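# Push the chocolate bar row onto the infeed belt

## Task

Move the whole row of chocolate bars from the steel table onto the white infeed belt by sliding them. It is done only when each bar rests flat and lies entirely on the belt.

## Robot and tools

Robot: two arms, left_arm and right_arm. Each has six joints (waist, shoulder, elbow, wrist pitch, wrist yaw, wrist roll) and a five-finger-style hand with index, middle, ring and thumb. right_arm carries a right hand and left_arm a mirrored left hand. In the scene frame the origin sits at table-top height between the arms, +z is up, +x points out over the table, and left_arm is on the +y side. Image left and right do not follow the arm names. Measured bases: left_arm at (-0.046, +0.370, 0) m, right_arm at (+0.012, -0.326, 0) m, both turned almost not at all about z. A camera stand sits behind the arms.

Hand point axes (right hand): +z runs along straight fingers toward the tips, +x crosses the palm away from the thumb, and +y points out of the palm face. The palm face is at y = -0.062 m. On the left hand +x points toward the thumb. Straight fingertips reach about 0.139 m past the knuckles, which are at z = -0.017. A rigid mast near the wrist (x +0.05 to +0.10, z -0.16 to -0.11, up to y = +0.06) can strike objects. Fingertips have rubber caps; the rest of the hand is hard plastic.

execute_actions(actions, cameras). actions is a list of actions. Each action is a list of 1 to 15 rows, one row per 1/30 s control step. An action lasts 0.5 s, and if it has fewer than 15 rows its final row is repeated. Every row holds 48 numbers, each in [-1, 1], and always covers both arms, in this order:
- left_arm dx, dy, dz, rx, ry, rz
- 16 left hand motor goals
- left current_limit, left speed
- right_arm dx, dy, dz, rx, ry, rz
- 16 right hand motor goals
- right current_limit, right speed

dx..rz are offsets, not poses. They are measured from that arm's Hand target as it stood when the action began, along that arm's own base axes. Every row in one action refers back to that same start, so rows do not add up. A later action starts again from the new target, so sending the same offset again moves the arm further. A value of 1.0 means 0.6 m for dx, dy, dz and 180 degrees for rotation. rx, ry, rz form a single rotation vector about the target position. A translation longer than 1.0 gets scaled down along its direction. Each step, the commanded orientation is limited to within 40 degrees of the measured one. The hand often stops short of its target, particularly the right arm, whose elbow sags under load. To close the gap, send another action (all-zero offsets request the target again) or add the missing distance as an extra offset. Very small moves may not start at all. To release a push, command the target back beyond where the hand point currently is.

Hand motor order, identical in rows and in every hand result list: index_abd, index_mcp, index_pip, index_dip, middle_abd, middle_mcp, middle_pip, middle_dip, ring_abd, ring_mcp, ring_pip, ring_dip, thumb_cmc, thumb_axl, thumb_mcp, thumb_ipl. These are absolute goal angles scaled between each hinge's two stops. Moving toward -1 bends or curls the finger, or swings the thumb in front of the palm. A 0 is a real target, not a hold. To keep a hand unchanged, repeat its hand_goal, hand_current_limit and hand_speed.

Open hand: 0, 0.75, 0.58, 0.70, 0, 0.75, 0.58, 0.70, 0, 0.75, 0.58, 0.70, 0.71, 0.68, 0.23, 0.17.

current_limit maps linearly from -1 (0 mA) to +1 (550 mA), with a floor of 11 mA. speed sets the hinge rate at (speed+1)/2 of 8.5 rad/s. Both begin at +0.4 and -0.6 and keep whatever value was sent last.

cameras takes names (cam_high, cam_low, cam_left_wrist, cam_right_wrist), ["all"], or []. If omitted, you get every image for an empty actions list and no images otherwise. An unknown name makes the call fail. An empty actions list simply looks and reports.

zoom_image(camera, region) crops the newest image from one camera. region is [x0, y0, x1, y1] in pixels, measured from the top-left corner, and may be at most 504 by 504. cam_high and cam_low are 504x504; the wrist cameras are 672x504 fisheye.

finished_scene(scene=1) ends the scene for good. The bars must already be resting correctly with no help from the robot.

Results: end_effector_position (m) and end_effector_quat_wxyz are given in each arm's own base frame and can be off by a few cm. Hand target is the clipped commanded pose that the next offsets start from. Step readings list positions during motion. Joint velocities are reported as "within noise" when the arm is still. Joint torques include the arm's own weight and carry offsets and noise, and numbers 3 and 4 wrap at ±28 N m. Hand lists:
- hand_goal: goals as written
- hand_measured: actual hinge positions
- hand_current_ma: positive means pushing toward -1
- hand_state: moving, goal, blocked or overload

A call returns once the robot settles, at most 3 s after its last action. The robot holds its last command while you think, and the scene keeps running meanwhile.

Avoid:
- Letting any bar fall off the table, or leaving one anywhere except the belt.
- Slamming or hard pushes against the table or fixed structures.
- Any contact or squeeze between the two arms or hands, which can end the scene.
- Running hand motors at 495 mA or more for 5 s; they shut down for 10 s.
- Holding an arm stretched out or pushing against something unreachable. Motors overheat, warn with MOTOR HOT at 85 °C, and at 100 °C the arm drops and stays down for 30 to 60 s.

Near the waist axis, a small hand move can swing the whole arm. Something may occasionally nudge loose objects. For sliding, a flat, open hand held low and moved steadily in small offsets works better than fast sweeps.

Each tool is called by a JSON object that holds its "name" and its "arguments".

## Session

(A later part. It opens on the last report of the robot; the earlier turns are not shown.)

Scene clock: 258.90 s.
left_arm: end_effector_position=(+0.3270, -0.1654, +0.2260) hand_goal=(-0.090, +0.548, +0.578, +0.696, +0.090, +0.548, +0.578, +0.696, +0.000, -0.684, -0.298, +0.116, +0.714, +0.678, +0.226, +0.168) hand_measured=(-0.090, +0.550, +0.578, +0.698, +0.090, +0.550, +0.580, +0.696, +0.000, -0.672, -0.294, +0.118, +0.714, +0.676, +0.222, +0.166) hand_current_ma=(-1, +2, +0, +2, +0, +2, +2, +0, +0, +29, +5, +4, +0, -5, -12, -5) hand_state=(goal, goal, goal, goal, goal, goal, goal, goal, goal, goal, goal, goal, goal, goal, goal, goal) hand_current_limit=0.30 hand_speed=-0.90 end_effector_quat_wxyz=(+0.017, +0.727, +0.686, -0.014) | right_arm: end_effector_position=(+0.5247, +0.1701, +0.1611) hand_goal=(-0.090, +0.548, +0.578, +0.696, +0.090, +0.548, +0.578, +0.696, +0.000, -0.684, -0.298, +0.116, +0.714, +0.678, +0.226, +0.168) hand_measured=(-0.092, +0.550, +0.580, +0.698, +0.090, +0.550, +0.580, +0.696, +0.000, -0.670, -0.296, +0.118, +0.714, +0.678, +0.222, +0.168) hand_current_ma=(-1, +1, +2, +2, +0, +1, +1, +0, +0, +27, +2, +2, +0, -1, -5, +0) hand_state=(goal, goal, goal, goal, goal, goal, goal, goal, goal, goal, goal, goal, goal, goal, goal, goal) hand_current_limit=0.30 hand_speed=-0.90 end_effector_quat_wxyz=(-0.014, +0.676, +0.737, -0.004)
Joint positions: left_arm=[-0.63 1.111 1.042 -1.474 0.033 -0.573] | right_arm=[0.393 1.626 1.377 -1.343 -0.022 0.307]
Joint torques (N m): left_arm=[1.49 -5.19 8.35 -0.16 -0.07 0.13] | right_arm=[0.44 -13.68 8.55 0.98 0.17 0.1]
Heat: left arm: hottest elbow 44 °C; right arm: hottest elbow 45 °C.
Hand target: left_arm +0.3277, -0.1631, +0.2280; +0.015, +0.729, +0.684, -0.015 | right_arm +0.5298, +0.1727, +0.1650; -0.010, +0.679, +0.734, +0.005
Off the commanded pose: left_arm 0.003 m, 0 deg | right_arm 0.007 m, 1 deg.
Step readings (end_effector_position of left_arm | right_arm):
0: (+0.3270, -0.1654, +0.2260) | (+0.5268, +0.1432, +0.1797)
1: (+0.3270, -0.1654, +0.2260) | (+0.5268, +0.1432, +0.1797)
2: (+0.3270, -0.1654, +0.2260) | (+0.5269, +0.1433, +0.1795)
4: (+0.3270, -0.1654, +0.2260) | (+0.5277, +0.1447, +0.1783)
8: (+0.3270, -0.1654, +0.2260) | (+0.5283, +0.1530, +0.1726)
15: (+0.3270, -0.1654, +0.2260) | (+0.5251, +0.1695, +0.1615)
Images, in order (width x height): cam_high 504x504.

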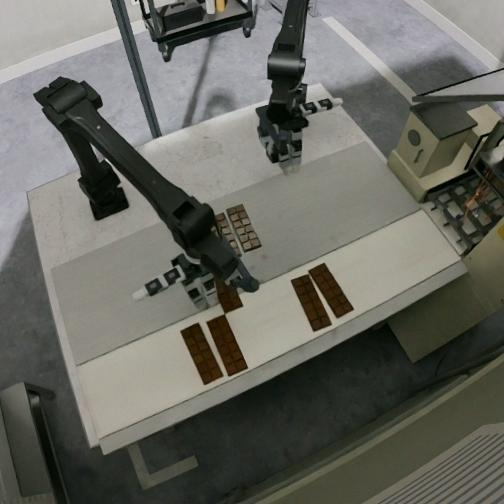

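{"name": "execute_actions", "arguments": {"actions": [[[0,0,0,0,0,0,-0.09,0.548,0.577,0.696,0.09,0.548,0.577,0.696,0,-0.685,-0.299,0.116,0.714,0.678,0.226,0.168,0.3,-0.9,0,0.008,0,0,0,0,-0.09,0.548,0.577,0.696,0.09,0.548,0.577,0.696,0,-0.685,-0.299,0.116,0.714,0.678,0.226,0.168,0.3,-0.9],[0,0,0,0,0,0,-0.09,0.548,0.577,0.696,0.09,0.548,0.577,0.696,0,-0.685,-0.299,0.116,0.714,0.678,0.226,0.168,0.3,-0.9,0,0.016,0.001,0,0,0,-0.09,0.548,0.577,0.696,0.09,0.548,0.577,0.696,0,-0.685,-0.299,0.116,0.714,0.678,0.226,0.168,0.3,-0.9],[0,0,0,0,0,0,-0.09,0.548,0.577,0.696,0.09,0.548,0.577,0.696,0,-0.685,-0.299,0.116,0.714,0.678,0.226,0.168,0.3,-0.9,0,0.024,0.002,0,0,0,-0.09,0.548,0.577,0.696,0.09,0.548,0.577,0.696,0,-0.685,-0.299,0.116,0.714,0.678,0.226,0.168,0.3,-0.9],[0,0,0,0,0,0,-0.09,0.548,0.577,0.696,0.09,0.548,0.577,0.696,0,-0.685,-0.299,0.116,0.714,0.678,0.226,0.168,0.3,-0.9,0,0.032,0.003,0,0,0,-0.09,0.548,0.577,0.696,0.09,0.548,0.577,0.696,0,-0.685,-0.299,0.116,0.714,0.678,0.226,0.168,0.3,-0.9],[0,0,0,0,0,0,-0.09,0.548,0.577,0.696,0.09,0.548,0.577,0.696,0,-0.685,-0.299,0.116,0.714,0.678,0.226,0.168,0.3,-0.9,0,0.042,0.003,0,0,0,-0.09,0.548,0.577,0.696,0.09,0.548,0.577,0.696,0,-0.685,-0.299,0.116,0.714,0.678,0.226,0.168,0.3,-0.9]]], "cameras": ["cam_high"]}}

{"name": "zoom_image", "arguments": {"camera": "cam_high", "region": [150, 220, 310, 380]}}

Scene clock: 260.73 s.
left_arm: end_effector_position=(+0.3270, -0.1654, +0.2260) hand_goal=(-0.090, +0.548, +0.578, +0.696, +0.090, +0.548, +0.578, +0.696, +0.000, -0.684, -0.298, +0.116, +0.714, +0.678, +0.226, +0.168) hand_measured=(-0.090, +0.550, +0.578, +0.698, +0.090, +0.550, +0.580, +0.696, +0.000, -0.672, -0.294, +0.118, +0.714, +0.676, +0.222, +0.166) hand_current_ma=(-1, +2, +0, +2, +0, +2, +2, +0, +0, +29, +5, +4, +0, -5, -12, -5) hand_state=(goal, goal, goal, goal, goal, goal, goal, goal, goal, goal, goal, goal, goal, goal, goal, goal) hand_current_limit=0.30 hand_speed=-0.90 end_effector_quat_wxyz=(+0.017, +0.727, +0.686, -0.014) | right_arm: end_effector_position=(+0.5186, +0.1823, +0.1591) hand_goal=(-0.090, +0.548, +0.578, +0.696, +0.090, +0.548, +0.578, +0.696, +0.000, -0.684, -0.298, +0.116, +0.714, +0.678, +0.226, +0.168) hand_measured=(-0.078, +0.546, +0.578, +0.696, +0.106, +0.542, +0.574, +0.694, +0.000, -0.670, -0.296, +0.118, +0.714, +0.678, +0.222, +0.168) hand_current_ma=(+15, -3, -1, +0, +25, -10, -5, -1, +0, +27, +2, +2, +0, -1, -5, +0) hand_state=(goal, goal, goal, goal, goal, goal, goal, goal, goal, goal, goal, goal, goal, goal, goal, goal) hand_current_limit=0.30 hand_speed=-0.90 end_effector_quat_wxyz=(-0.010, +0.681, +0.732, -0.009)
Joint positions: left_arm=[-0.63 1.111 1.042 -1.474 0.033 -0.573] | right_arm=[0.428 1.63 1.377 -1.343 -0.012 0.357]
Joint torques (N m): left_arm=[1.49 -5.19 8.35 -0.17 -0.08 0.13] | right_arm=[1.38 -12.04 11.1 0.68 -0.24 0.08]
Heat: left arm: hottest elbow 44 °C; right arm: hottest elbow 45 °C.
Hand target: left_arm +0.3277, -0.1631, +0.2280; +0.015, +0.729, +0.684, -0.015 | right_arm +0.5298, +0.1978, +0.1668; -0.010, +0.679, +0.734, +0.005
Off the commanded pose: left_arm 0.003 m, 0 deg | right_arm 0.021 m, 2 deg.
Step readings (end_effector_position of left_arm | right_arm):
0: (+0.3270, -0.1654, +0.2260) | (+0.5247, +0.1700, +0.1611)
1: (+0.3270, -0.1654, +0.2260) | (+0.5247, +0.1700, +0.1611)
2: (+0.3270, -0.1654, +0.2260) | (+0.5247, +0.1700, +0.1611)
4: (+0.3270, -0.1654, +0.2260) | (+0.5242, +0.1708, +0.1611)
8: (+0.3270, -0.1654, +0.2260) | (+0.5221, +0.1754, +0.1597)
15: (+0.3270, -0.1654, +0.2260) | (+0.5187, +0.1827, +0.1591)
Images, in order (width x height): cam_high 504x504.

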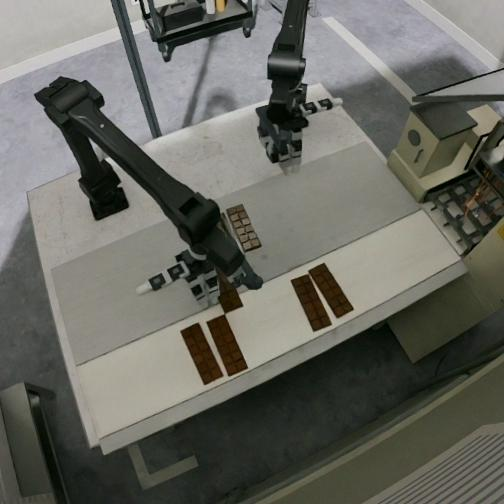

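Scaled by 3.150 from the camera's 504x504 image, which has a finer 720x720 frame.

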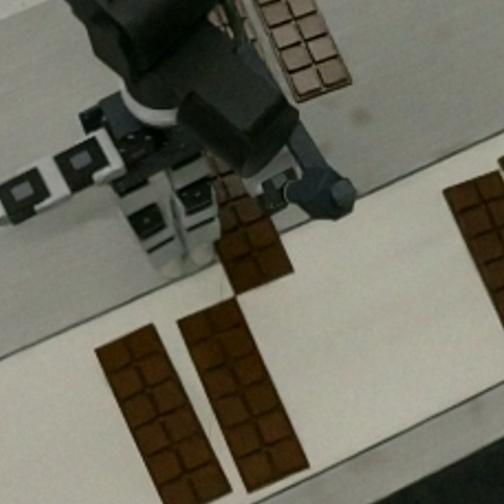

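{"name": "execute_actions", "arguments": {"actions": [[[0,0,0,0,0,0,-0.09,0.548,0.577,0.696,0.09,0.548,0.577,0.696,0,-0.685,-0.299,0.116,0.714,0.678,0.226,0.168,0.3,-0.9,0.002,0.008,0,0,0,0,-0.09,0.548,0.577,0.696,0.09,0.548,0.577,0.696,0,-0.685,-0.299,0.116,0.714,0.678,0.226,0.168,0.3,-0.9],[0,0,0,0,0,0,-0.09,0.548,0.577,0.696,0.09,0.548,0.577,0.696,0,-0.685,-0.299,0.116,0.714,0.678,0.226,0.168,0.3,-0.9,0.004,0.016,0.001,0,0,0,-0.09,0.548,0.577,0.696,0.09,0.548,0.577,0.696,0,-0.685,-0.299,0.116,0.714,0.678,0.226,0.168,0.3,-0.9],[0,0,0,0,0,0,-0.09,0.548,0.577,0.696,0.09,0.548,0.577,0.696,0,-0.685,-0.299,0.116,0.714,0.678,0.226,0.168,0.3,-0.9,0.006,0.024,0.002,0,0,0,-0.09,0.548,0.577,0.696,0.09,0.548,0.577,0.696,0,-0.685,-0.299,0.116,0.714,0.678,0.226,0.168,0.3,-0.9],[0,0,0,0,0,0,-0.09,0.548,0.577,0.696,0.09,0.548,0.577,0.696,0,-0.685,-0.299,0.116,0.714,0.678,0.226,0.168,0.3,-0.9,0.008,0.032,0.003,0,0,0,-0.09,0.548,0.577,0.696,0.09,0.548,0.577,0.696,0,-0.685,-0.299,0.116,0.714,0.678,0.226,0.168,0.3,-0.9]]], "cameras": ["cam_high"]}}

{"name": "zoom_image", "arguments": {"camera": "cam_high", "region": [150, 220, 310, 380]}}

Scene clock: 262.50 s.
left_arm: end_effector_position=(+0.3270, -0.1654, +0.2260) hand_goal=(-0.090, +0.548, +0.578, +0.696, +0.090, +0.548, +0.578, +0.696, +0.000, -0.684, -0.298, +0.116, +0.714, +0.678, +0.226, +0.168) hand_measured=(-0.090, +0.550, +0.578, +0.698, +0.090, +0.550, +0.580, +0.696, +0.000, -0.672, -0.294, +0.118, +0.714, +0.676, +0.222, +0.166) hand_current_ma=(-1, +2, +0, +2, +0, +2, +2, +0, +0, +29, +5, +4, +0, -5, -12, -5) hand_state=(goal, goal, goal, goal, goal, goal, goal, goal, goal, goal, goal, goal, goal, goal, goal, goal) hand_current_limit=0.30 hand_speed=-0.90 end_effector_quat_wxyz=(+0.017, +0.727, +0.686, -0.014) | right_arm: end_effector_position=(+0.5235, +0.1981, +0.1599) hand_goal=(-0.090, +0.548, +0.578, +0.696, +0.090, +0.548, +0.578, +0.696, +0.000, -0.684, -0.298, +0.116, +0.714, +0.678, +0.226, +0.168) hand_measured=(-0.070, +0.550, +0.578, +0.696, +0.116, +0.548, +0.578, +0.696, +0.000, -0.670, -0.296, +0.118, +0.714, +0.678, +0.222, +0.168) hand_current_ma=(+31, +3, +0, +0, +44, +0, -1, -1, +0, +27, +2, +2, +0, -1, -5, +0) hand_state=(goal, goal, goal, goal, blocked, goal, goal, goal, goal, goal, goal, goal, goal, goal, goal, goal) hand_current_limit=0.30 hand_speed=-0.90 end_effector_quat_wxyz=(-0.008, +0.684, +0.729, -0.009)
Joint positions: left_arm=[-0.63 1.111 1.042 -1.474 0.033 -0.573] | right_arm=[0.456 1.658 1.414 -1.349 -0.008 0.392]
Joint torques (N m): left_arm=[1.49 -5.19 8.35 -0.17 -0.07 0.12] | right_arm=[1.61 -12.1 11.62 0.49 -0.39 0.01]
Heat: left arm: hottest elbow 44 °C; right arm: hottest elbow 45 °C.
Hand target: left_arm +0.3277, -0.1631, +0.2280; +0.015, +0.729, +0.684, -0.015 | right_arm +0.5346, +0.2170, +0.1686; -0.009, +0.679, +0.734, +0.005
Off the commanded pose: left_arm 0.003 m, 0 deg | right_arm 0.024 m, 2 deg.
Step readings (end_effector_position of left_arm | right_arm):
0: (+0.3270, -0.1654, +0.2260) | (+0.5186, +0.1823, +0.1591)
1: (+0.3270, -0.1654, +0.2260) | (+0.5186, +0.1823, +0.1591)
2: (+0.3270, -0.1654, +0.2260) | (+0.5185, +0.1824, +0.1589)
4: (+0.3270, -0.1654, +0.2260) | (+0.5192, +0.1833, +0.1593)
8: (+0.3270, -0.1654, +0.2260) | (+0.5216, +0.1897, +0.1596)
15: (+0.3270, -0.1654, +0.2260) | (+0.5234, +0.1982, +0.1599)
Images, in order (width x height): cam_high 504x504.

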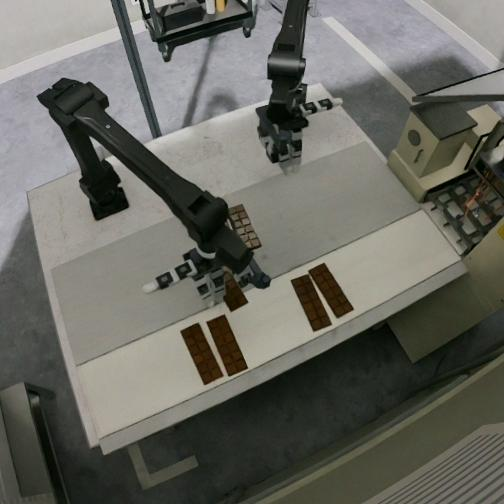

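Scaled by 3.150 from the camera's 504x504 image, which has a finer 720x720 frame.

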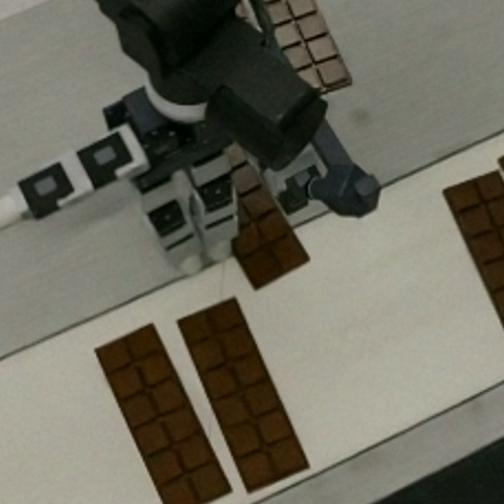

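{"name": "execute_actions", "arguments": {"actions": [[[0,0,0,0,0,0,-0.09,0.548,0.577,0.696,0.09,0.548,0.577,0.696,0,-0.685,-0.299,0.116,0.714,0.678,0.226,0.168,0.3,-0.9,0,-0.015,0,0,0,0,-0.09,0.548,0.577,0.696,0.09,0.548,0.577,0.696,0,-0.685,-0.299,0.116,0.714,0.678,0.226,0.168,0.3,-0.9],[0,0,0,0,0,0,-0.09,0.548,0.577,0.696,0.09,0.548,0.577,0.696,0,-0.685,-0.299,0.116,0.714,0.678,0.226,0.168,0.3,-0.9,0,-0.03,0.003,0,0,0,-0.09,0.548,0.577,0.696,0.09,0.548,0.577,0.696,0,-0.685,-0.299,0.116,0.714,0.678,0.226,0.168,0.3,-0.9],[0,0,0,0,0,0,-0.09,0.548,0.577,0.696,0.09,0.548,0.577,0.696,0,-0.685,-0.299,0.116,0.714,0.678,0.226,0.168,0.3,-0.9,0,-0.045,0.008,0,0,0,-0.09,0.548,0.577,0.696,0.09,0.548,0.577,0.696,0,-0.685,-0.299,0.116,0.714,0.678,0.226,0.168,0.3,-0.9],[0,0,0,0,0,0,-0.09,0.548,0.577,0.696,0.09,0.548,0.577,0.696,0,-0.685,-0.299,0.116,0.714,0.678,0.226,0.168,0.3,-0.9,-0.01,-0.055,0.02,0,0,0,-0.09,0.548,0.577,0.696,0.09,0.548,0.577,0.696,0,-0.685,-0.299,0.116,0.714,0.678,0.226,0.168,0.3,-0.9],[0,0,0,0,0,0,-0.09,0.548,0.577,0.696,0.09,0.548,0.577,0.696,0,-0.685,-0.299,0.116,0.714,0.678,0.226,0.168,0.3,-0.9,-0.02,-0.055,0.04,0,0,0,-0.09,0.548,0.577,0.696,0.09,0.548,0.577,0.696,0,-0.685,-0.299,0.116,0.714,0.678,0.226,0.168,0.3,-0.9],[0,0,0,0,0,0,-0.09,0.548,0.577,0.696,0.09,0.548,0.577,0.696,0,-0.685,-0.299,0.116,0.714,0.678,0.226,0.168,0.3,-0.9,-0.04,-0.05,0.06,0,0,0,-0.09,0.548,0.577,0.696,0.09,0.548,0.577,0.696,0,-0.685,-0.299,0.116,0.714,0.678,0.226,0.168,0.3,-0.9],[0,0,0,0,0,0,-0.09,0.548,0.577,0.696,0.09,0.548,0.577,0.696,0,-0.685,-0.299,0.116,0.714,0.678,0.226,0.168,0.3,-0.9,-0.06,-0.04,0.08,0,0,0,-0.09,0.548,0.577,0.696,0.09,0.548,0.577,0.696,0,-0.685,-0.299,0.116,0.714,0.678,0.226,0.168,0.3,-0.9]],[[0,0,0,0,0,0,-0.09,0.548,0.577,0.696,0.09,0.548,0.577,0.696,0,-0.685,-0.299,0.116,0.714,0.678,0.226,0.168,0.3,-0.9,-0.03,0.01,0,0,0,-0.002,-0.09,0.548,0.577,0.696,0.09,0.548,0.577,0.696,0,-0.685,-0.299,0.116,0.714,0.678,0.226,0.168,0.3,-0.9],[0,0,0,0,0,0,-0.09,0.548,0.577,0.696,0.09,0.548,0.577,0.696,0,-0.685,-0.299,0.116,0.714,0.678,0.226,0.168,0.3,-0.9,-0.06,0.025,0,0,0,-0.004,-0.09,0.548,0.577,0.696,0.09,0.548,0.577,0.696,0,-0.685,-0.299,0.116,0.714,0.678,0.226,0.168,0.3,-0.9],[0,0,0,0,0,0,-0.09,0.548,0.577,0.696,0.09,0.548,0.577,0.696,0,-0.685,-0.299,0.116,0.714,0.678,0.226,0.168,0.3,-0.9,-0.1,0.045,0,0,0,-0.006,-0.09,0.548,0.577,0.696,0.09,0.548,0.577,0.696,0,-0.685,-0.299,0.116,0.714,0.678,0.226,0.168,0.3,-0.9],[0,0,0,0,0,0,-0.09,0.548,0.577,0.696,0.09,0.548,0.577,0.696,0,-0.685,-0.299,0.116,0.714,0.678,0.226,0.168,0.3,-0.9,-0.14,0.065,0,0,0,-0.008,-0.09,0.548,0.577,0.696,0.09,0.548,0.577,0.696,0,-0.685,-0.299,0.116,0.714,0.678,0.226,0.168,0.3,-0.9],[0,0,0,0,0,0,-0.09,0.548,0.577,0.696,0.09,0.548,0.577,0.696,0,-0.685,-0.299,0.116,0.714,0.678,0.226,0.168,0.3,-0.9,-0.17,0.072,0,0,0,-0.01,-0.09,0.548,0.577,0.696,0.09,0.548,0.577,0.696,0,-0.685,-0.299,0.116,0.714,0.678,0.226,0.168,0.3,-0.9],[0,0,0,0,0,0,-0.09,0.548,0.577,0.696,0.09,0.548,0.577,0.696,0,-0.685,-0.299,0.116,0.714,0.678,0.226,0.168,0.3,-0.9,-0.187,0.075,0,0,0,-0.012,-0.09,0.548,0.577,0.696,0.09,0.548,0.577,0.696,0,-0.685,-0.299,0.116,0.714,0.678,0.226,0.168,0.3,-0.9]],[[0,0,0,0,0,0,-0.09,0.548,0.577,0.696,0.09,0.548,0.577,0.696,0,-0.685,-0.299,0.116,0.714,0.678,0.226,0.168,0.3,-0.9,0,0,0,0,0,0,-0.09,0.548,0.577,0.696,0.09,0.548,0.577,0.696,0,-0.685,-0.299,0.116,0.714,0.678,0.226,0.168,0.3,-0.9],[0,0,0,0,0,0,-0.09,0.548,0.577,0.696,0.09,0.548,0.577,0.696,0,-0.685,-0.299,0.116,0.714,0.678,0.226,0.168,0.3,-0.9,0,0,-0.01,0,0,0,-0.09,0.548,0.577,0.696,0.09,0.548,0.577,0.696,0,-0.685,-0.299,0.116,0.714,0.678,0.226,0.168,0.3,-0.9],[0,0,0,0,0,0,-0.09,0.548,0.577,0.696,0.09,0.548,0.577,0.696,0,-0.685,-0.299,0.116,0.714,0.678,0.226,0.168,0.3,-0.9,0,0,-0.025,0,0,0,-0.09,0.548,0.577,0.696,0.09,0.548,0.577,0.696,0,-0.685,-0.299,0.116,0.714,0.678,0.226,0.168,0.3,-0.9],[0,0,0,0,0,0,-0.09,0.548,0.577,0.696,0.09,0.548,0.577,0.696,0,-0.685,-0.299,0.116,0.714,0.678,0.226,0.168,0.3,-0.9,0,0,-0.04,0,0,0,-0.09,0.548,0.577,0.696,0.09,0.548,0.577,0.696,0,-0.685,-0.299,0.116,0.714,0.678,0.226,0.168,0.3,-0.9],[0,0,0,0,0,0,-0.09,0.548,0.577,0.696,0.09,0.548,0.577,0.696,0,-0.685,-0.299,0.116,0.714,0.678,0.226,0.168,0.3,-0.9,0,0,-0.055,0,0,0,-0.09,0.548,0.577,0.696,0.09,0.548,0.577,0.696,0,-0.685,-0.299,0.116,0.714,0.678,0.226,0.168,0.3,-0.9],[0,0,0,0,0,0,-0.09,0.548,0.577,0.696,0.09,0.548,0.577,0.696,0,-0.685,-0.299,0.116,0.714,0.678,0.226,0.168,0.3,-0.9,0,0,-0.073,0,0,0,-0.09,0.548,0.577,0.696,0.09,0.548,0.577,0.696,0,-0.685,-0.299,0.116,0.714,0.678,0.226,0.168,0.3,-0.9]]], "cameras": ["cam_high"]}}

{"name": "zoom_image", "arguments": {"camera": "cam_high", "region": [160, 190, 330, 360]}}

Scene clock: 268.63 s.
left_arm: end_effector_position=(+0.3270, -0.1654, +0.2260) hand_goal=(-0.090, +0.548, +0.578, +0.696, +0.090, +0.548, +0.578, +0.696, +0.000, -0.684, -0.298, +0.116, +0.714, +0.678, +0.226, +0.168) hand_measured=(-0.090, +0.550, +0.578, +0.698, +0.090, +0.550, +0.580, +0.696, +0.000, -0.672, -0.294, +0.118, +0.714, +0.676, +0.222, +0.166) hand_current_ma=(-1, +2, +0, +2, +0, +2, +2, +0, +0, +29, +5, +4, +0, -5, -12, -5) hand_state=(goal, goal, goal, goal, goal, goal, goal, goal, goal, goal, goal, goal, goal, goal, goal, goal) hand_current_limit=0.30 hand_speed=-0.90 end_effector_quat_wxyz=(+0.017, +0.727, +0.686, -0.014) | right_arm: end_effector_position=(+0.3829, +0.2360, +0.1703) hand_goal=(-0.090, +0.548, +0.578, +0.696, +0.090, +0.548, +0.578, +0.696, +0.000, -0.684, -0.298, +0.116, +0.714, +0.678, +0.226, +0.168) hand_measured=(-0.088, +0.548, +0.578, +0.696, +0.092, +0.548, +0.576, +0.696, +0.000, -0.670, -0.296, +0.118, +0.714, +0.678, +0.222, +0.168) hand_current_ma=(+2, +1, +0, +0, +1, +0, -1, -1, +0, +27, +2, +2, +0, -1, -5, +0) hand_state=(goal, goal, goal, goal, goal, goal, goal, goal, goal, goal, goal, goal, goal, goal, goal, goal) hand_current_limit=0.30 hand_speed=-0.90 end_effector_quat_wxyz=(-0.012, +0.689, +0.725, -0.004)
Joint positions: left_arm=[-0.63 1.111 1.042 -1.474 0.033 -0.573] | right_arm=[0.7 1.398 1.146 -1.329 -0.023 0.649]
Joint torques (N m): left_arm=[1.49 -5.25 8.35 -0.17 -0.08 0.12] | right_arm=[0.32 -9.82 8.08 0.95 0.31 0.08]
Heat: left arm: hottest elbow 43 °C; right arm: hottest elbow 45 °C.
Hand target: left_arm +0.3277, -0.1631, +0.2280; +0.015, +0.729, +0.684, -0.015 | right_arm +0.3862, +0.2381, +0.1728; -0.010, +0.692, +0.721, +0.005
Off the commanded pose: left_arm 0.003 m, 0 deg | right_arm 0.005 m, 1 deg.
Step readings (end_effector_position of left_arm | right_arm):
0: (+0.3270, -0.1654, +0.2260) | (+0.5235, +0.1981, +0.1599)
1: (+0.3270, -0.1654, +0.2260) | (+0.5235, +0.1981, +0.1599)
2: (+0.3270, -0.1654, +0.2260) | (+0.5235, +0.1981, +0.1599)
4: (+0.3270, -0.1654, +0.2260) | (+0.5236, +0.1977, +0.1599)
8: (+0.3270, -0.1654, +0.2260) | (+0.5200, +0.1938, +0.1626)
15: (+0.3270, -0.1654, +0.2260) | (+0.5032, +0.1875, +0.1977)
16: (+0.3270, -0.1654, +0.2260) | (+0.5017, +0.1875, +0.2024)
17: (+0.3270, -0.1654, +0.2260) | (+0.5001, +0.1884, +0.2069)
19: (+0.3270, -0.1654, +0.2260) | (+0.4938, +0.1903, +0.2108)
23: (+0.3270, -0.1654, +0.2260) | (+0.4474, +0.2092, +0.2047)
30: (+0.3270, -0.1654, +0.2260) | (+0.3882, +0.2466, +0.2082)
31: (+0.3270, -0.1654, +0.2260) | (+0.3876, +0.2460, +0.2099)
32: (+0.3270, -0.1654, +0.2260) | (+0.3875, +0.2447, +0.2113)
34: (+0.3270, -0.1654, +0.2260) | (+0.3872, +0.2424, +0.2113)
38: (+0.3270, -0.1654, +0.2260) | (+0.3854, +0.2393, +0.1954)
45: (+0.3270, -0.1654, +0.2260) | (+0.3811, +0.2347, +0.1703)
Images, in order (width x height): cam_high 504x504.

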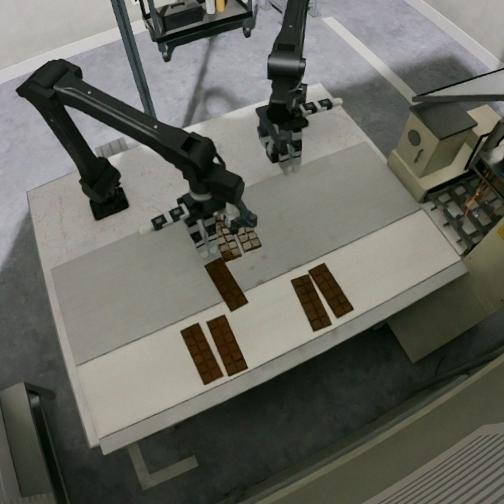

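Scaled by 2.965 from the camera's 504x504 image, which has a finer 720x720 frame.

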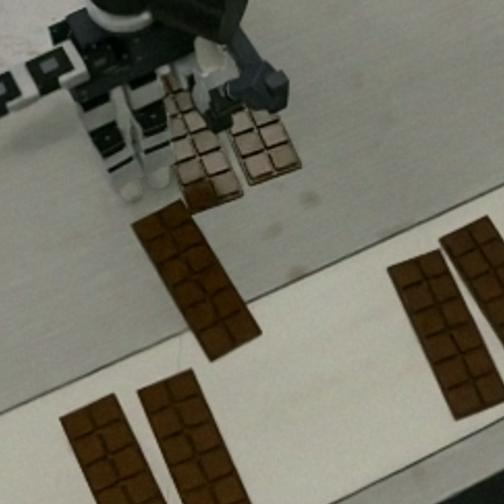

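{"name": "execute_actions", "arguments": {"actions": [[[0,0,0,0,0,0,-0.09,0.548,0.577,0.696,0.09,0.548,0.577,0.696,0,-0.685,-0.299,0.116,0.714,0.678,0.226,0.168,0.3,-0.9,0,0,-0.008,0,0,0,-0.09,0.548,0.577,0.696,0.09,0.548,0.577,0.696,0,-0.685,-0.299,0.116,0.714,0.678,0.226,0.168,0.3,-0.9],[0,0,0,0,0,0,-0.09,0.548,0.577,0.696,0.09,0.548,0.577,0.696,0,-0.685,-0.299,0.116,0.714,0.678,0.226,0.168,0.3,-0.9,0.005,0,-0.014,0,0,0,-0.09,0.548,0.577,0.696,0.09,0.548,0.577,0.696,0,-0.685,-0.299,0.116,0.714,0.678,0.226,0.168,0.3,-0.9],[0,0,0,0,0,0,-0.09,0.548,0.577,0.696,0.09,0.548,0.577,0.696,0,-0.685,-0.299,0.116,0.714,0.678,0.226,0.168,0.3,-0.9,0.015,0.002,-0.014,0,0,0,-0.09,0.548,0.577,0.696,0.09,0.548,0.577,0.696,0,-0.685,-0.299,0.116,0.714,0.678,0.226,0.168,0.3,-0.9],[0,0,0,0,0,0,-0.09,0.548,0.577,0.696,0.09,0.548,0.577,0.696,0,-0.685,-0.299,0.116,0.714,0.678,0.226,0.168,0.3,-0.9,0.03,0.004,-0.012,0,0,0,-0.09,0.548,0.577,0.696,0.09,0.548,0.577,0.696,0,-0.685,-0.299,0.116,0.714,0.678,0.226,0.168,0.3,-0.9],[0,0,0,0,0,0,-0.09,0.548,0.577,0.696,0.09,0.548,0.577,0.696,0,-0.685,-0.299,0.116,0.714,0.678,0.226,0.168,0.3,-0.9,0.045,0.006,-0.01,0,0,0,-0.09,0.548,0.577,0.696,0.09,0.548,0.577,0.696,0,-0.685,-0.299,0.116,0.714,0.678,0.226,0.168,0.3,-0.9],[0,0,0,0,0,0,-0.09,0.548,0.577,0.696,0.09,0.548,0.577,0.696,0,-0.685,-0.299,0.116,0.714,0.678,0.226,0.168,0.3,-0.9,0.06,0.008,-0.009,0,0,0,-0.09,0.548,0.577,0.696,0.09,0.548,0.577,0.696,0,-0.685,-0.299,0.116,0.714,0.678,0.226,0.168,0.3,-0.9]]], "cameras": ["cam_high"]}}

{"name": "zoom_image", "arguments": {"camera": "cam_high", "region": [160, 190, 330, 360]}}

Scene clock: 271.27 s.
left_arm: end_effector_position=(+0.3270, -0.1654, +0.2260) hand_goal=(-0.090, +0.548, +0.578, +0.696, +0.090, +0.548, +0.578, +0.696, +0.000, -0.684, -0.298, +0.116, +0.714, +0.678, +0.226, +0.168) hand_measured=(-0.090, +0.550, +0.578, +0.698, +0.090, +0.550, +0.580, +0.696, +0.000, -0.672, -0.294, +0.118, +0.714, +0.676, +0.222, +0.166) hand_current_ma=(-1, +2, +0, +2, +0, +2, +2, +0, +0, +29, +5, +4, +0, -5, -12, -5) hand_state=(goal, goal, goal, goal, goal, goal, goal, goal, goal, goal, goal, goal, goal, goal, goal, goal) hand_current_limit=0.30 hand_speed=-0.90 end_effector_quat_wxyz=(+0.017, +0.727, +0.686, -0.014) | right_arm: end_effector_position=(+0.4043, +0.2352, +0.1584) hand_goal=(-0.090, +0.548, +0.578, +0.696, +0.090, +0.548, +0.578, +0.696, +0.000, -0.684, -0.298, +0.116, +0.714, +0.678, +0.226, +0.168) hand_measured=(-0.088, +0.550, +0.578, +0.696, +0.092, +0.554, +0.582, +0.698, +0.000, -0.670, -0.296, +0.118, +0.714, +0.678, +0.222, +0.168) hand_current_ma=(+1, +1, +0, +0, +2, +10, +3, +1, +0, +29, +2, +2, +0, -1, -6, +0) hand_state=(goal, goal, goal, goal, goal, goal, goal, goal, goal, goal, goal, goal, goal, goal, goal, goal) hand_current_limit=0.30 hand_speed=-0.90 end_effector_quat_wxyz=(-0.013, +0.693, +0.721, -0.010)
Joint positions: left_arm=[-0.63 1.111 1.042 -1.474 0.033 -0.573] | right_arm=[0.666 1.458 1.177 -1.314 -0.022 0.627]
Joint torques (N m): left_arm=[1.49 -5.19 8.35 -0.17 -0.07 0.13] | right_arm=[-0.67 -8.94 11.11 0.84 0.31 -0.14]
Heat: left arm: hottest elbow 43 °C; right arm: hottest elbow 45 °C.
Hand target: left_arm +0.3277, -0.1631, +0.2280; +0.015, +0.729, +0.684, -0.015 | right_arm +0.4223, +0.2427, +0.1673; -0.009, +0.693, +0.721, +0.005
Off the commanded pose: left_arm 0.003 m, 0 deg | right_arm 0.021 m, 2 deg.
Step readings (end_effector_position of left_arm | right_arm):
0: (+0.3270, -0.1654, +0.2260) | (+0.3829, +0.2360, +0.1703)
1: (+0.3270, -0.1654, +0.2260) | (+0.3829, +0.2360, +0.1703)
2: (+0.3270, -0.1654, +0.2260) | (+0.3832, +0.2362, +0.1704)
4: (+0.3270, -0.1654, +0.2260) | (+0.3843, +0.2371, +0.1704)
8: (+0.3270, -0.1654, +0.2260) | (+0.3887, +0.2355, +0.1627)
15: (+0.3270, -0.1654, +0.2260) | (+0.4036, +0.2351, +0.1584)
Images, in order (width x height): cam_high 504x504.

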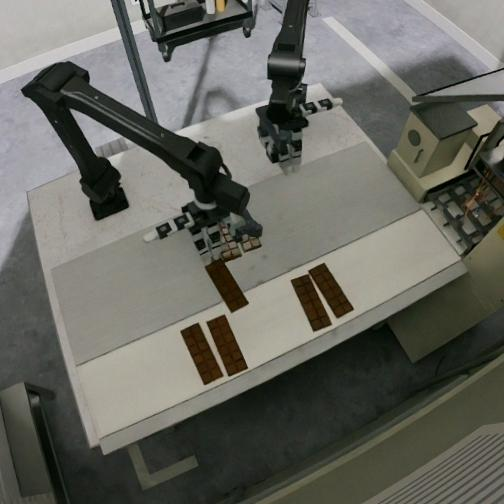

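Scaled by 2.965 from the camera's 504x504 image, which has a finer 720x720 frame.

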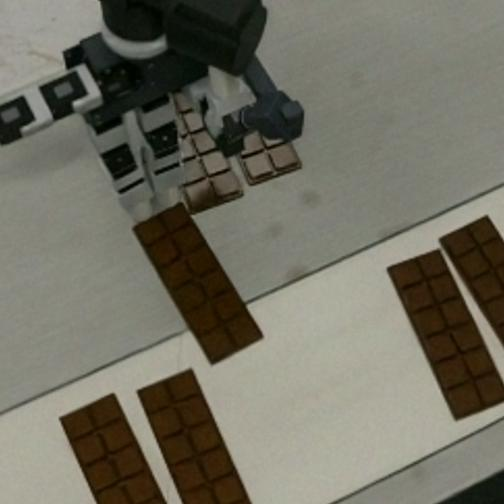

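{"name": "execute_actions", "arguments": {"actions": [[[0,0,0,0,0,0,-0.09,0.548,0.577,0.696,0.09,0.548,0.577,0.696,0,-0.685,-0.299,0.116,0.714,0.678,0.226,0.168,0.3,-0.9,0.014,0,0,0,0,0,-0.09,0.548,0.577,0.696,0.09,0.548,0.577,0.696,0,-0.685,-0.299,0.116,0.714,0.678,0.226,0.168,0.3,-0.9],[0,0,0,0,0,0,-0.09,0.548,0.577,0.696,0.09,0.548,0.577,0.696,0,-0.685,-0.299,0.116,0.714,0.678,0.226,0.168,0.3,-0.9,0.028,0,0.001,0,0,0,-0.09,0.548,0.577,0.696,0.09,0.548,0.577,0.696,0,-0.685,-0.299,0.116,0.714,0.678,0.226,0.168,0.3,-0.9],[0,0,0,0,0,0,-0.09,0.548,0.577,0.696,0.09,0.548,0.577,0.696,0,-0.685,-0.299,0.116,0.714,0.678,0.226,0.168,0.3,-0.9,0.042,0,0.001,0,0,0,-0.09,0.548,0.577,0.696,0.09,0.548,0.577,0.696,0,-0.685,-0.299,0.116,0.714,0.678,0.226,0.168,0.3,-0.9],[0,0,0,0,0,0,-0.09,0.548,0.577,0.696,0.09,0.548,0.577,0.696,0,-0.685,-0.299,0.116,0.714,0.678,0.226,0.168,0.3,-0.9,0.056,0,0.002,0,0,0,-0.09,0.548,0.577,0.696,0.09,0.548,0.577,0.696,0,-0.685,-0.299,0.116,0.714,0.678,0.226,0.168,0.3,-0.9],[0,0,0,0,0,0,-0.09,0.548,0.577,0.696,0.09,0.548,0.577,0.696,0,-0.685,-0.299,0.116,0.714,0.678,0.226,0.168,0.3,-0.9,0.07,0,0.002,0,0,0,-0.09,0.548,0.577,0.696,0.09,0.548,0.577,0.696,0,-0.685,-0.299,0.116,0.714,0.678,0.226,0.168,0.3,-0.9],[0,0,0,0,0,0,-0.09,0.548,0.577,0.696,0.09,0.548,0.577,0.696,0,-0.685,-0.299,0.116,0.714,0.678,0.226,0.168,0.3,-0.9,0.085,0,0.003,0,0,0,-0.09,0.548,0.577,0.696,0.09,0.548,0.577,0.696,0,-0.685,-0.299,0.116,0.714,0.678,0.226,0.168,0.3,-0.9]]], "cameras": ["cam_high"]}}

{"name": "zoom_image", "arguments": {"camera": "cam_high", "region": [160, 210, 330, 380]}}

Scene clock: 273.40 s.
left_arm: end_effector_position=(+0.3270, -0.1654, +0.2260) hand_goal=(-0.090, +0.548, +0.578, +0.696, +0.090, +0.548, +0.578, +0.696, +0.000, -0.684, -0.298, +0.116, +0.714, +0.678, +0.226, +0.168) hand_measured=(-0.090, +0.550, +0.578, +0.698, +0.090, +0.550, +0.580, +0.696, +0.000, -0.672, -0.294, +0.118, +0.714, +0.676, +0.222, +0.166) hand_current_ma=(-1, +2, +0, +2, +0, +2, +2, +0, +0, +29, +5, +4, +0, -5, -12, -5) hand_state=(goal, goal, goal, goal, goal, goal, goal, goal, goal, goal, goal, goal, goal, goal, goal, goal) hand_current_limit=0.30 hand_speed=-0.90 end_effector_quat_wxyz=(+0.017, +0.727, +0.686, -0.014) | right_arm: end_effector_position=(+0.4587, +0.2358, +0.1604) hand_goal=(-0.090, +0.548, +0.578, +0.696, +0.090, +0.548, +0.578, +0.696, +0.000, -0.684, -0.298, +0.116, +0.714, +0.678, +0.226, +0.168) hand_measured=(-0.088, +0.548, +0.578, +0.696, +0.096, +0.552, +0.580, +0.696, +0.000, -0.670, -0.296, +0.118, +0.714, +0.678, +0.222, +0.168) hand_current_ma=(+1, +0, +0, +0, +7, +4, +1, +0, +0, +29, +2, +2, +0, -1, -6, +0) hand_state=(goal, goal, goal, goal, goal, goal, goal, goal, goal, goal, goal, goal, goal, goal, goal, goal) hand_current_limit=0.30 hand_speed=-0.90 end_effector_quat_wxyz=(-0.011, +0.695, +0.719, -0.004)
Joint positions: left_arm=[-0.63 1.111 1.042 -1.474 0.033 -0.573] | right_arm=[0.594 1.563 1.298 -1.319 -0.02 0.561]
Joint torques (N m): left_arm=[1.49 -5.19 8.35 -0.16 -0.08 0.13] | right_arm=[-0.26 -10.81 11.36 0.31 0.19 -0.16]
Heat: left arm: hottest elbow 43 °C; right arm: hottest elbow 45 °C.
Hand target: left_arm +0.3277, -0.1631, +0.2280; +0.015, +0.729, +0.684, -0.015 | right_arm +0.4734, +0.2429, +0.1693; -0.009, +0.692, +0.721, +0.005
Off the commanded pose: left_arm 0.003 m, 0 deg | right_arm 0.018 m, 1 deg.
Step readings (end_effector_position of left_arm | right_arm):
0: (+0.3270, -0.1654, +0.2260) | (+0.4043, +0.2352, +0.1584)
1: (+0.3270, -0.1654, +0.2260) | (+0.4043, +0.2352, +0.1584)
2: (+0.3270, -0.1654, +0.2260) | (+0.4047, +0.2356, +0.1587)
4: (+0.3270, -0.1654, +0.2260) | (+0.4076, +0.2362, +0.1588)
8: (+0.3270, -0.1654, +0.2260) | (+0.4295, +0.2372, +0.1597)
15: (+0.3270, -0.1654, +0.2260) | (+0.4582, +0.2353, +0.1607)
Images, in order (width x height): cam_high 504x504.

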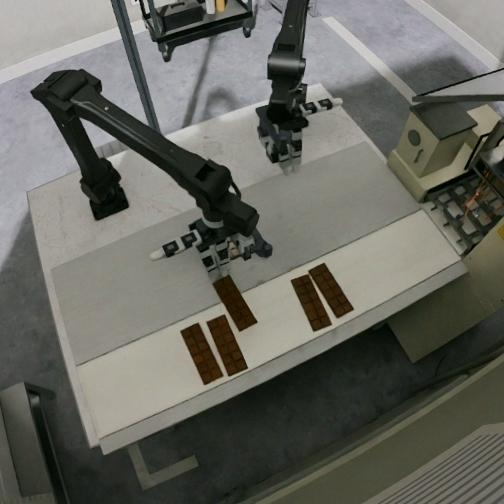

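Scaled by 2.965 from the camera's 504x504 image, which has a finer 720x720 frame.

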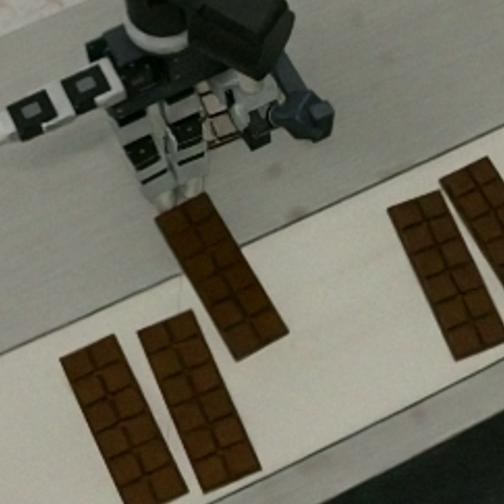

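{"name": "execute_actions", "arguments": {"actions": [[[-0.005,-0.02,0,0,0,0,-0.09,0.548,0.577,0.696,0.09,0.548,0.577,0.696,0,-0.685,-0.299,0.116,0.714,0.678,0.226,0.168,0.3,-0.9,0.014,0,0,0,0,-0.002,-0.09,0.548,0.577,0.696,0.09,0.548,0.577,0.696,0,-0.685,-0.299,0.116,0.714,0.678,0.226,0.168,0.3,-0.9],[-0.01,-0.04,0,0,0,0.002,-0.09,0.548,0.577,0.696,0.09,0.548,0.577,0.696,0,-0.685,-0.299,0.116,0.714,0.678,0.226,0.168,0.3,-0.9,0.028,0,0.001,0,0,-0.004,-0.09,0.548,0.577,0.696,0.09,0.548,0.577,0.696,0,-0.685,-0.299,0.116,0.714,0.678,0.226,0.168,0.3,-0.9],[-0.015,-0.06,0,0,0,0.004,-0.09,0.548,0.577,0.696,0.09,0.548,0.577,0.696,0,-0.685,-0.299,0.116,0.714,0.678,0.226,0.168,0.3,-0.9,0.042,0,0.001,0,0,-0.006,-0.09,0.548,0.577,0.696,0.09,0.548,0.577,0.696,0,-0.685,-0.299,0.116,0.714,0.678,0.226,0.168,0.3,-0.9],[-0.02,-0.08,0,0,0,0.006,-0.09,0.548,0.577,0.696,0.09,0.548,0.577,0.696,0,-0.685,-0.299,0.116,0.714,0.678,0.226,0.168,0.3,-0.9,0.056,0,0.001,0,0,-0.008,-0.09,0.548,0.577,0.696,0.09,0.548,0.577,0.696,0,-0.685,-0.299,0.116,0.714,0.678,0.226,0.168,0.3,-0.9],[-0.03,-0.1,0,0,0,0.008,-0.09,0.548,0.577,0.696,0.09,0.548,0.577,0.696,0,-0.685,-0.299,0.116,0.714,0.678,0.226,0.168,0.3,-0.9,0.07,0,0.001,0,0,-0.01,-0.09,0.548,0.577,0.696,0.09,0.548,0.577,0.696,0,-0.685,-0.299,0.116,0.714,0.678,0.226,0.168,0.3,-0.9],[-0.035,-0.12,0,0,0,0.01,-0.09,0.548,0.577,0.696,0.09,0.548,0.577,0.696,0,-0.685,-0.299,0.116,0.714,0.678,0.226,0.168,0.3,-0.9,0.085,0,0.001,0,0,-0.012,-0.09,0.548,0.577,0.696,0.09,0.548,0.577,0.696,0,-0.685,-0.299,0.116,0.714,0.678,0.226,0.168,0.3,-0.9],[-0.04,-0.16,0,0,0,0.01,-0.09,0.548,0.577,0.696,0.09,0.548,0.577,0.696,0,-0.685,-0.299,0.116,0.714,0.678,0.226,0.168,0.3,-0.9,0.085,0,0.001,0,0,-0.012,-0.09,0.548,0.577,0.696,0.09,0.548,0.577,0.696,0,-0.685,-0.299,0.116,0.714,0.678,0.226,0.168,0.3,-0.9]]], "cameras": ["cam_high"]}}

{"name": "zoom_image", "arguments": {"camera": "cam_high", "region": [160, 210, 330, 380]}}

Scene clock: 276.83 s.
left_arm: end_effector_position=(+0.2911, -0.2476, +0.2084) hand_goal=(-0.090, +0.548, +0.578, +0.696, +0.090, +0.548, +0.578, +0.696, +0.000, -0.684, -0.298, +0.116, +0.714, +0.678, +0.226, +0.168) hand_measured=(-0.090, +0.550, +0.578, +0.698, +0.090, +0.550, +0.580, +0.696, +0.000, -0.672, -0.294, +0.118, +0.714, +0.676, +0.222, +0.166) hand_current_ma=(-1, +2, +0, +2, +0, +2, +2, +0, +0, +29, +5, +4, +0, -5, -12, -5) hand_state=(goal, goal, goal, goal, goal, goal, goal, goal, goal, goal, goal, goal, goal, goal, goal, goal) hand_current_limit=0.30 hand_speed=-0.90 end_effector_quat_wxyz=(-0.009, +0.726, +0.688, -0.016) | right_arm: end_effector_position=(+0.5093, +0.2388, +0.1606) hand_goal=(-0.090, +0.548, +0.578, +0.696, +0.090, +0.548, +0.578, +0.696, +0.000, -0.684, -0.298, +0.116, +0.714, +0.678, +0.226, +0.168) hand_measured=(-0.088, +0.552, +0.580, +0.696, +0.096, +0.550, +0.580, +0.696, +0.000, -0.670, -0.296, +0.118, +0.714, +0.678, +0.222, +0.168) hand_current_ma=(+1, +4, +3, +0, +6, +1, +1, +0, +0, +29, +2, +2, +0, -1, -6, +0) hand_state=(goal, goal, goal, goal, goal, goal, goal, goal, goal, goal, goal, goal, goal, goal, goal, goal) hand_current_limit=0.30 hand_speed=-0.90 end_effector_quat_wxyz=(-0.011, +0.707, +0.707, -0.004)
Joint positions: left_arm=[-0.895 1.235 1.099 -1.451 0.032 -0.841] | right_arm=[0.546 1.68 1.444 -1.349 -0.02 0.546]
Joint torques (N m): left_arm=[0.97 -6.24 11.44 0.42 -0.24 -0.19] | right_arm=[-0.56 -12.75 11.44 0.34 0.18 -0.14]
Heat: left arm: hottest elbow 43 °C; right arm: hottest elbow 45 °C.
Hand target: left_arm +0.3037, -0.2590, +0.2280; +0.015, +0.718, +0.696, -0.015 | right_arm +0.5244, +0.2429, +0.1698; -0.009, +0.706, +0.708, +0.005
Off the commanded pose: left_arm 0.026 m, 3 deg | right_arm 0.018 m, 1 deg.
Step readings (end_effector_position of left_arm | right_arm):
0: (+0.3270, -0.1654, +0.2260) | (+0.4587, +0.2358, +0.1604)
1: (+0.3270, -0.1654, +0.2260) | (+0.4587, +0.2358, +0.1604)
2: (+0.3270, -0.1654, +0.2260) | (+0.4590, +0.2360, +0.1604)
4: (+0.3253, -0.1678, +0.2258) | (+0.4619, +0.2357, +0.1608)
8: (+0.3092, -0.1927, +0.2187) | (+0.4812, +0.2404, +0.1613)
15: (+0.2871, -0.2494, +0.2054) | (+0.5085, +0.2391, +0.1626)
Images, in order (width x height): cam_high 504x504.

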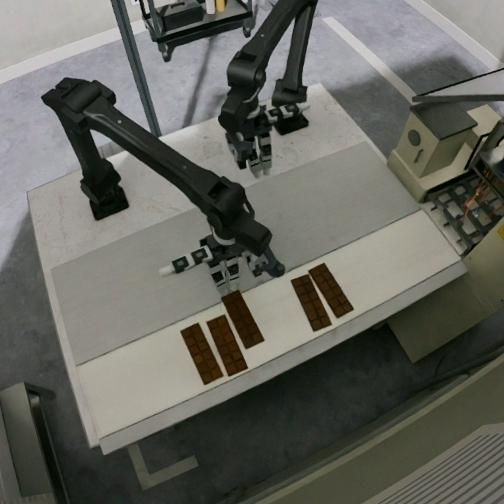

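Scaled by 2.965 from the camera's 504x504 image, which has a finer 720x720 frame.

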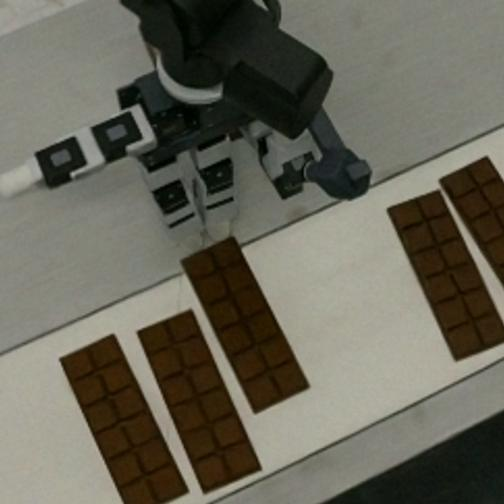

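{"name": "execute_actions", "arguments": {"actions": [[[-0.005,-0.03,0,0,0,0,-0.09,0.548,0.577,0.696,0.09,0.548,0.577,0.696,0,-0.685,-0.299,0.116,0.714,0.678,0.226,0.168,0.3,-0.9,0.012,0,0,0,0,0,-0.09,0.548,0.577,0.696,0.09,0.548,0.577,0.696,0,-0.685,-0.299,0.116,0.714,0.678,0.226,0.168,0.3,-0.9],[-0.01,-0.06,0,0,0,0,-0.09,0.548,0.577,0.696,0.09,0.548,0.577,0.696,0,-0.685,-0.299,0.116,0.714,0.678,0.226,0.168,0.3,-0.9,0.024,0,0,0,0,0,-0.09,0.548,0.577,0.696,0.09,0.548,0.577,0.696,0,-0.685,-0.299,0.116,0.714,0.678,0.226,0.168,0.3,-0.9],[-0.015,-0.09,0,0,0,0,-0.09,0.548,0.577,0.696,0.09,0.548,0.577,0.696,0,-0.685,-0.299,0.116,0.714,0.678,0.226,0.168,0.3,-0.9,0.036,0,0,0,0,0,-0.09,0.548,0.577,0.696,0.09,0.548,0.577,0.696,0,-0.685,-0.299,0.116,0.714,0.678,0.226,0.168,0.3,-0.9],[-0.02,-0.12,0,0,0,0,-0.09,0.548,0.577,0.696,0.09,0.548,0.577,0.696,0,-0.685,-0.299,0.116,0.714,0.678,0.226,0.168,0.3,-0.9,0.048,0,0,0,0,0,-0.09,0.548,0.577,0.696,0.09,0.548,0.577,0.696,0,-0.685,-0.299,0.116,0.714,0.678,0.226,0.168,0.3,-0.9],[-0.026,-0.16,0,0,0,0,-0.09,0.548,0.577,0.696,0.09,0.548,0.577,0.696,0,-0.685,-0.299,0.116,0.714,0.678,0.226,0.168,0.3,-0.9,0.06,0,0,0,0,0,-0.09,0.548,0.577,0.696,0.09,0.548,0.577,0.696,0,-0.685,-0.299,0.116,0.714,0.678,0.226,0.168,0.3,-0.9],[-0.026,-0.16,0,0,0,0,-0.09,0.548,0.577,0.696,0.09,0.548,0.577,0.696,0,-0.685,-0.299,0.116,0.714,0.678,0.226,0.168,0.3,-0.9,0.066,0,0,0,0,0,-0.09,0.548,0.577,0.696,0.09,0.548,0.577,0.696,0,-0.685,-0.299,0.116,0.714,0.678,0.226,0.168,0.3,-0.9]]], "cameras": ["cam_high"]}}

{"name": "zoom_image", "arguments": {"camera": "cam_high", "region": [160, 160, 380, 380]}}

Scene clock: 279.87 s.
left_arm: end_effector_position=(+0.2779, -0.3462, +0.2103) hand_goal=(-0.090, +0.548, +0.578, +0.696, +0.090, +0.548, +0.578, +0.696, +0.000, -0.684, -0.298, +0.116, +0.714, +0.678, +0.226, +0.168) hand_measured=(-0.090, +0.550, +0.578, +0.698, +0.090, +0.550, +0.580, +0.696, +0.000, -0.672, -0.294, +0.118, +0.714, +0.676, +0.222, +0.166) hand_current_ma=(-1, +2, +0, +2, +0, +2, +2, +0, +0, +29, +5, +4, +0, -5, -12, -5) hand_state=(goal, goal, goal, goal, goal, goal, goal, goal, goal, goal, goal, goal, goal, goal, goal, goal) hand_current_limit=0.30 hand_speed=-0.90 end_effector_quat_wxyz=(-0.002, +0.727, +0.686, -0.011) | right_arm: end_effector_position=(+0.5367, +0.2390, +0.1621) hand_goal=(-0.090, +0.548, +0.578, +0.696, +0.090, +0.548, +0.578, +0.696, +0.000, -0.684, -0.298, +0.116, +0.714, +0.678, +0.226, +0.168) hand_measured=(-0.082, +0.556, +0.582, +0.696, +0.102, +0.626, +0.638, +0.728, +0.000, -0.670, -0.296, +0.118, +0.714, +0.678, +0.222, +0.168) hand_current_ma=(+10, +14, +5, +1, +18, +257, +165, +74, +0, +29, +2, +2, +0, -1, -6, +0) hand_state=(goal, goal, goal, goal, goal, blocked, blocked, blocked, goal, goal, goal, goal, goal, goal, goal, goal) hand_current_limit=0.30 hand_speed=-0.90 end_effector_quat_wxyz=(-0.019, +0.706, +0.708, -0.015)
Joint positions: left_arm=[-1.075 1.423 1.278 -1.424 0.023 -1.018] | right_arm=[0.516 1.754 1.552 -1.408 -0.029 0.513]
Joint torques (N m): left_arm=[1.44 -8.76 11.36 -0.1 -0.26 -0.21] | right_arm=[-0.97 -12.86 12.12 1.2 0.56 -0.18]
Heat: left arm: hottest elbow 43 °C; right arm: hottest elbow 46 °C.
Hand target: left_arm +0.2880, -0.3552, +0.2280; +0.015, +0.718, +0.695, -0.015 | right_arm +0.5639, +0.2428, +0.1697; -0.009, +0.706, +0.708, +0.005
Off the commanded pose: left_arm 0.022 m, 3 deg | right_arm 0.029 m, 3 deg.
Step readings (end_effector_position of left_arm | right_arm):
0: (+0.2910, -0.2476, +0.2084) | (+0.5093, +0.2388, +0.1606)
1: (+0.2911, -0.2476, +0.2085) | (+0.5093, +0.2388, +0.1606)
2: (+0.2912, -0.2480, +0.2089) | (+0.5096, +0.2387, +0.1607)
4: (+0.2914, -0.2529, +0.2108) | (+0.5117, +0.2379, +0.1606)
8: (+0.2853, -0.2973, +0.2165) | (+0.5235, +0.2390, +0.1618)
15: (+0.2743, -0.3461, +0.2075) | (+0.5364, +0.2385, +0.1624)
Images, in order (width x height): cam_high 504x504.

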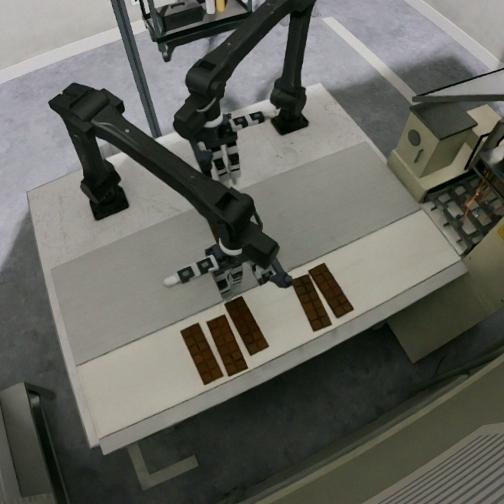

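Scaled by 2.291 from the camera's 504x504 image, which has a finer 720x720 frame.

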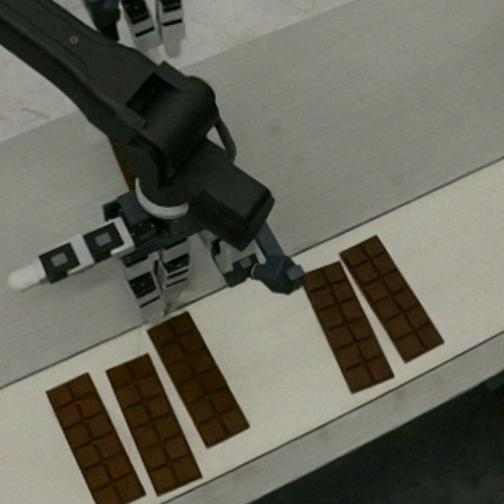

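{"name": "execute_actions", "arguments": {"actions": [[[0,0,-0.02,0,0,0,-0.09,0.548,0.577,0.696,0.09,0.548,0.577,0.696,0,-0.685,-0.299,0.116,0.714,0.678,0.226,0.168,0.3,-0.9,-0.02,0,0.01,0,0,0,-0.09,0.548,0.577,0.696,0.09,0.62,0.635,0.728,0,-0.685,-0.299,0.116,0.714,0.678,0.226,0.168,0.3,-0.9],[0,0,-0.04,0,0,0,-0.09,0.548,0.577,0.696,0.09,0.548,0.577,0.696,0,-0.685,-0.299,0.116,0.714,0.678,0.226,0.168,0.3,-0.9,-0.04,0,0.02,0,0,0,-0.09,0.548,0.577,0.696,0.09,0.62,0.635,0.728,0,-0.685,-0.299,0.116,0.714,0.678,0.226,0.168,0.3,-0.9],[0,0,-0.06,0,0,0,-0.09,0.548,0.577,0.696,0.09,0.548,0.577,0.696,0,-0.685,-0.299,0.116,0.714,0.678,0.226,0.168,0.3,-0.9,-0.06,0,0.028,0,0,0,-0.09,0.548,0.577,0.696,0.09,0.62,0.635,0.728,0,-0.685,-0.299,0.116,0.714,0.678,0.226,0.168,0.3,-0.9],[0,0,-0.08,0,0,0,-0.09,0.548,0.577,0.696,0.09,0.548,0.577,0.696,0,-0.685,-0.299,0.116,0.714,0.678,0.226,0.168,0.3,-0.9,-0.08,0,0.03,0,0,0,-0.09,0.548,0.577,0.696,0.09,0.62,0.635,0.728,0,-0.685,-0.299,0.116,0.714,0.678,0.226,0.168,0.3,-0.9],[0,0,-0.093,0,0,0,-0.09,0.548,0.577,0.696,0.09,0.548,0.577,0.696,0,-0.685,-0.299,0.116,0.714,0.678,0.226,0.168,0.3,-0.9,-0.09,0,0.03,0,0,0,-0.09,0.548,0.577,0.696,0.09,0.62,0.635,0.728,0,-0.685,-0.299,0.116,0.714,0.678,0.226,0.168,0.3,-0.9]],[[0,0,0,0,0,0,-0.09,0.548,0.577,0.696,0.09,0.548,0.577,0.696,0,-0.685,-0.299,0.116,0.714,0.678,0.226,0.168,0.3,-0.9,0,0,0,0,0,0,-0.09,0.548,0.577,0.696,0.09,0.548,0.577,0.696,0,-0.685,-0.299,0.116,0.714,0.678,0.226,0.168,0.3,-0.9]]], "cameras": ["cam_high"]}}

{"name": "zoom_image", "arguments": {"camera": "cam_high", "region": [160, 160, 380, 380]}}

Scene clock: 283.70 s.
left_arm: end_effector_position=(+0.2829, -0.3551, +0.1723) hand_goal=(-0.090, +0.548, +0.578, +0.696, +0.090, +0.548, +0.578, +0.696, +0.000, -0.684, -0.298, +0.116, +0.714, +0.678, +0.226, +0.168) hand_measured=(-0.090, +0.550, +0.578, +0.698, +0.090, +0.550, +0.580, +0.696, +0.000, -0.672, -0.294, +0.118, +0.714, +0.676, +0.222, +0.166) hand_current_ma=(-1, +2, +0, +2, +0, +2, +2, +0, +0, +29, +5, +4, +0, -5, -12, -5) hand_state=(goal, goal, goal, goal, goal, goal, goal, goal, goal, goal, goal, goal, goal, goal, goal, goal) hand_current_limit=0.30 hand_speed=-0.90 end_effector_quat_wxyz=(+0.010, +0.726, +0.687, -0.014) | right_arm: end_effector_position=(+0.5107, +0.2403, +0.1799) hand_goal=(-0.090, +0.548, +0.578, +0.696, +0.090, +0.548, +0.578, +0.696, +0.000, -0.684, -0.298, +0.116, +0.714, +0.678, +0.226, +0.168) hand_measured=(-0.086, +0.550, +0.580, +0.696, +0.092, +0.552, +0.582, +0.700, +0.000, -0.670, -0.296, +0.118, +0.714, +0.678, +0.222, +0.168) hand_current_ma=(+3, +2, +3, +1, +2, +5, +3, +3, +0, +29, +2, +2, +0, -1, -6, +0) hand_state=(goal, goal, goal, goal, goal, goal, goal, goal, goal, goal, goal, goal, goal, goal, goal, goal) hand_current_limit=0.30 hand_speed=-0.90 end_effector_quat_wxyz=(-0.013, +0.705, +0.709, -0.005)
Joint positions: left_arm=[-1.075 1.454 1.206 -1.297 0.022 -1.02] | right_arm=[0.545 1.674 1.489 -1.401 -0.023 0.539]
Joint torques (N m): left_arm=[1.44 -9.11 7.92 0.66 -0.27 -0.18] | right_arm=[0.79 -15.68 8.01 0.76 0.27 0.08]
Heat: left arm: hottest elbow 44 °C; right arm: hottest elbow 46 °C.
Hand target: left_arm +0.2880, -0.3551, +0.1721; +0.015, +0.718, +0.695, -0.015 | right_arm +0.5099, +0.2430, +0.1880; -0.009, +0.706, +0.708, +0.005
Off the commanded pose: left_arm 0.005 m, 1 deg | right_arm 0.008 m, 1 deg.
Step readings (end_effector_position of left_arm | right_arm):
0: (+0.2779, -0.3462, +0.2103) | (+0.5367, +0.2390, +0.1621)
1: (+0.2779, -0.3462, +0.2103) | (+0.5367, +0.2390, +0.1621)
2: (+0.2779, -0.3462, +0.2103) | (+0.5367, +0.2390, +0.1621)
4: (+0.2791, -0.3483, +0.2104) | (+0.5368, +0.2389, +0.1628)
8: (+0.2833, -0.3560, +0.2005) | (+0.5273, +0.2377, +0.1644)
15: (+0.2820, -0.3535, +0.1734) | (+0.5127, +0.2384, +0.1771)
16: (+0.2822, -0.3540, +0.1724) | (+0.5124, +0.2386, +0.1788)
17: (+0.2825, -0.3544, +0.1721) | (+0.5121, +0.2389, +0.1798)
19: (+0.2828, -0.3549, +0.1722) | (+0.5113, +0.2403, +0.1804)
23: (+0.2829, -0.3551, +0.1723) | (+0.5108, +0.2404, +0.1799)
30: (+0.2829, -0.3551, +0.1723) | (+0.5107, +0.2403, +0.1799)
Images, in order (width x height): cam_high 504x504.

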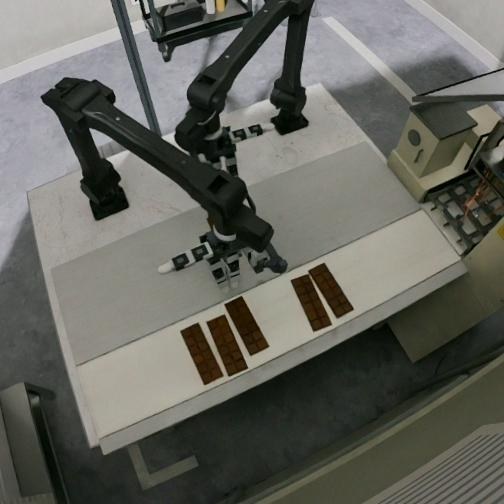

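Scaled by 2.291 from the camera's 504x504 image, which has a finer 720x720 frame.

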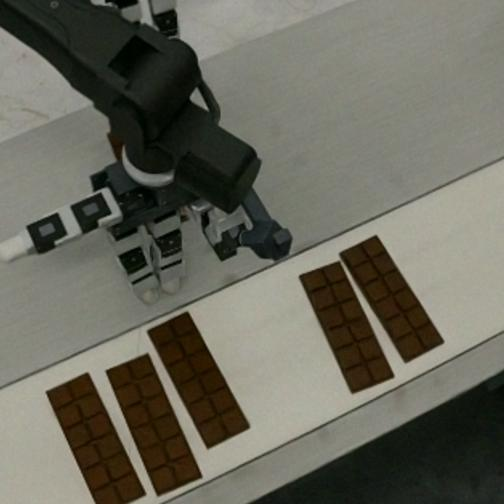

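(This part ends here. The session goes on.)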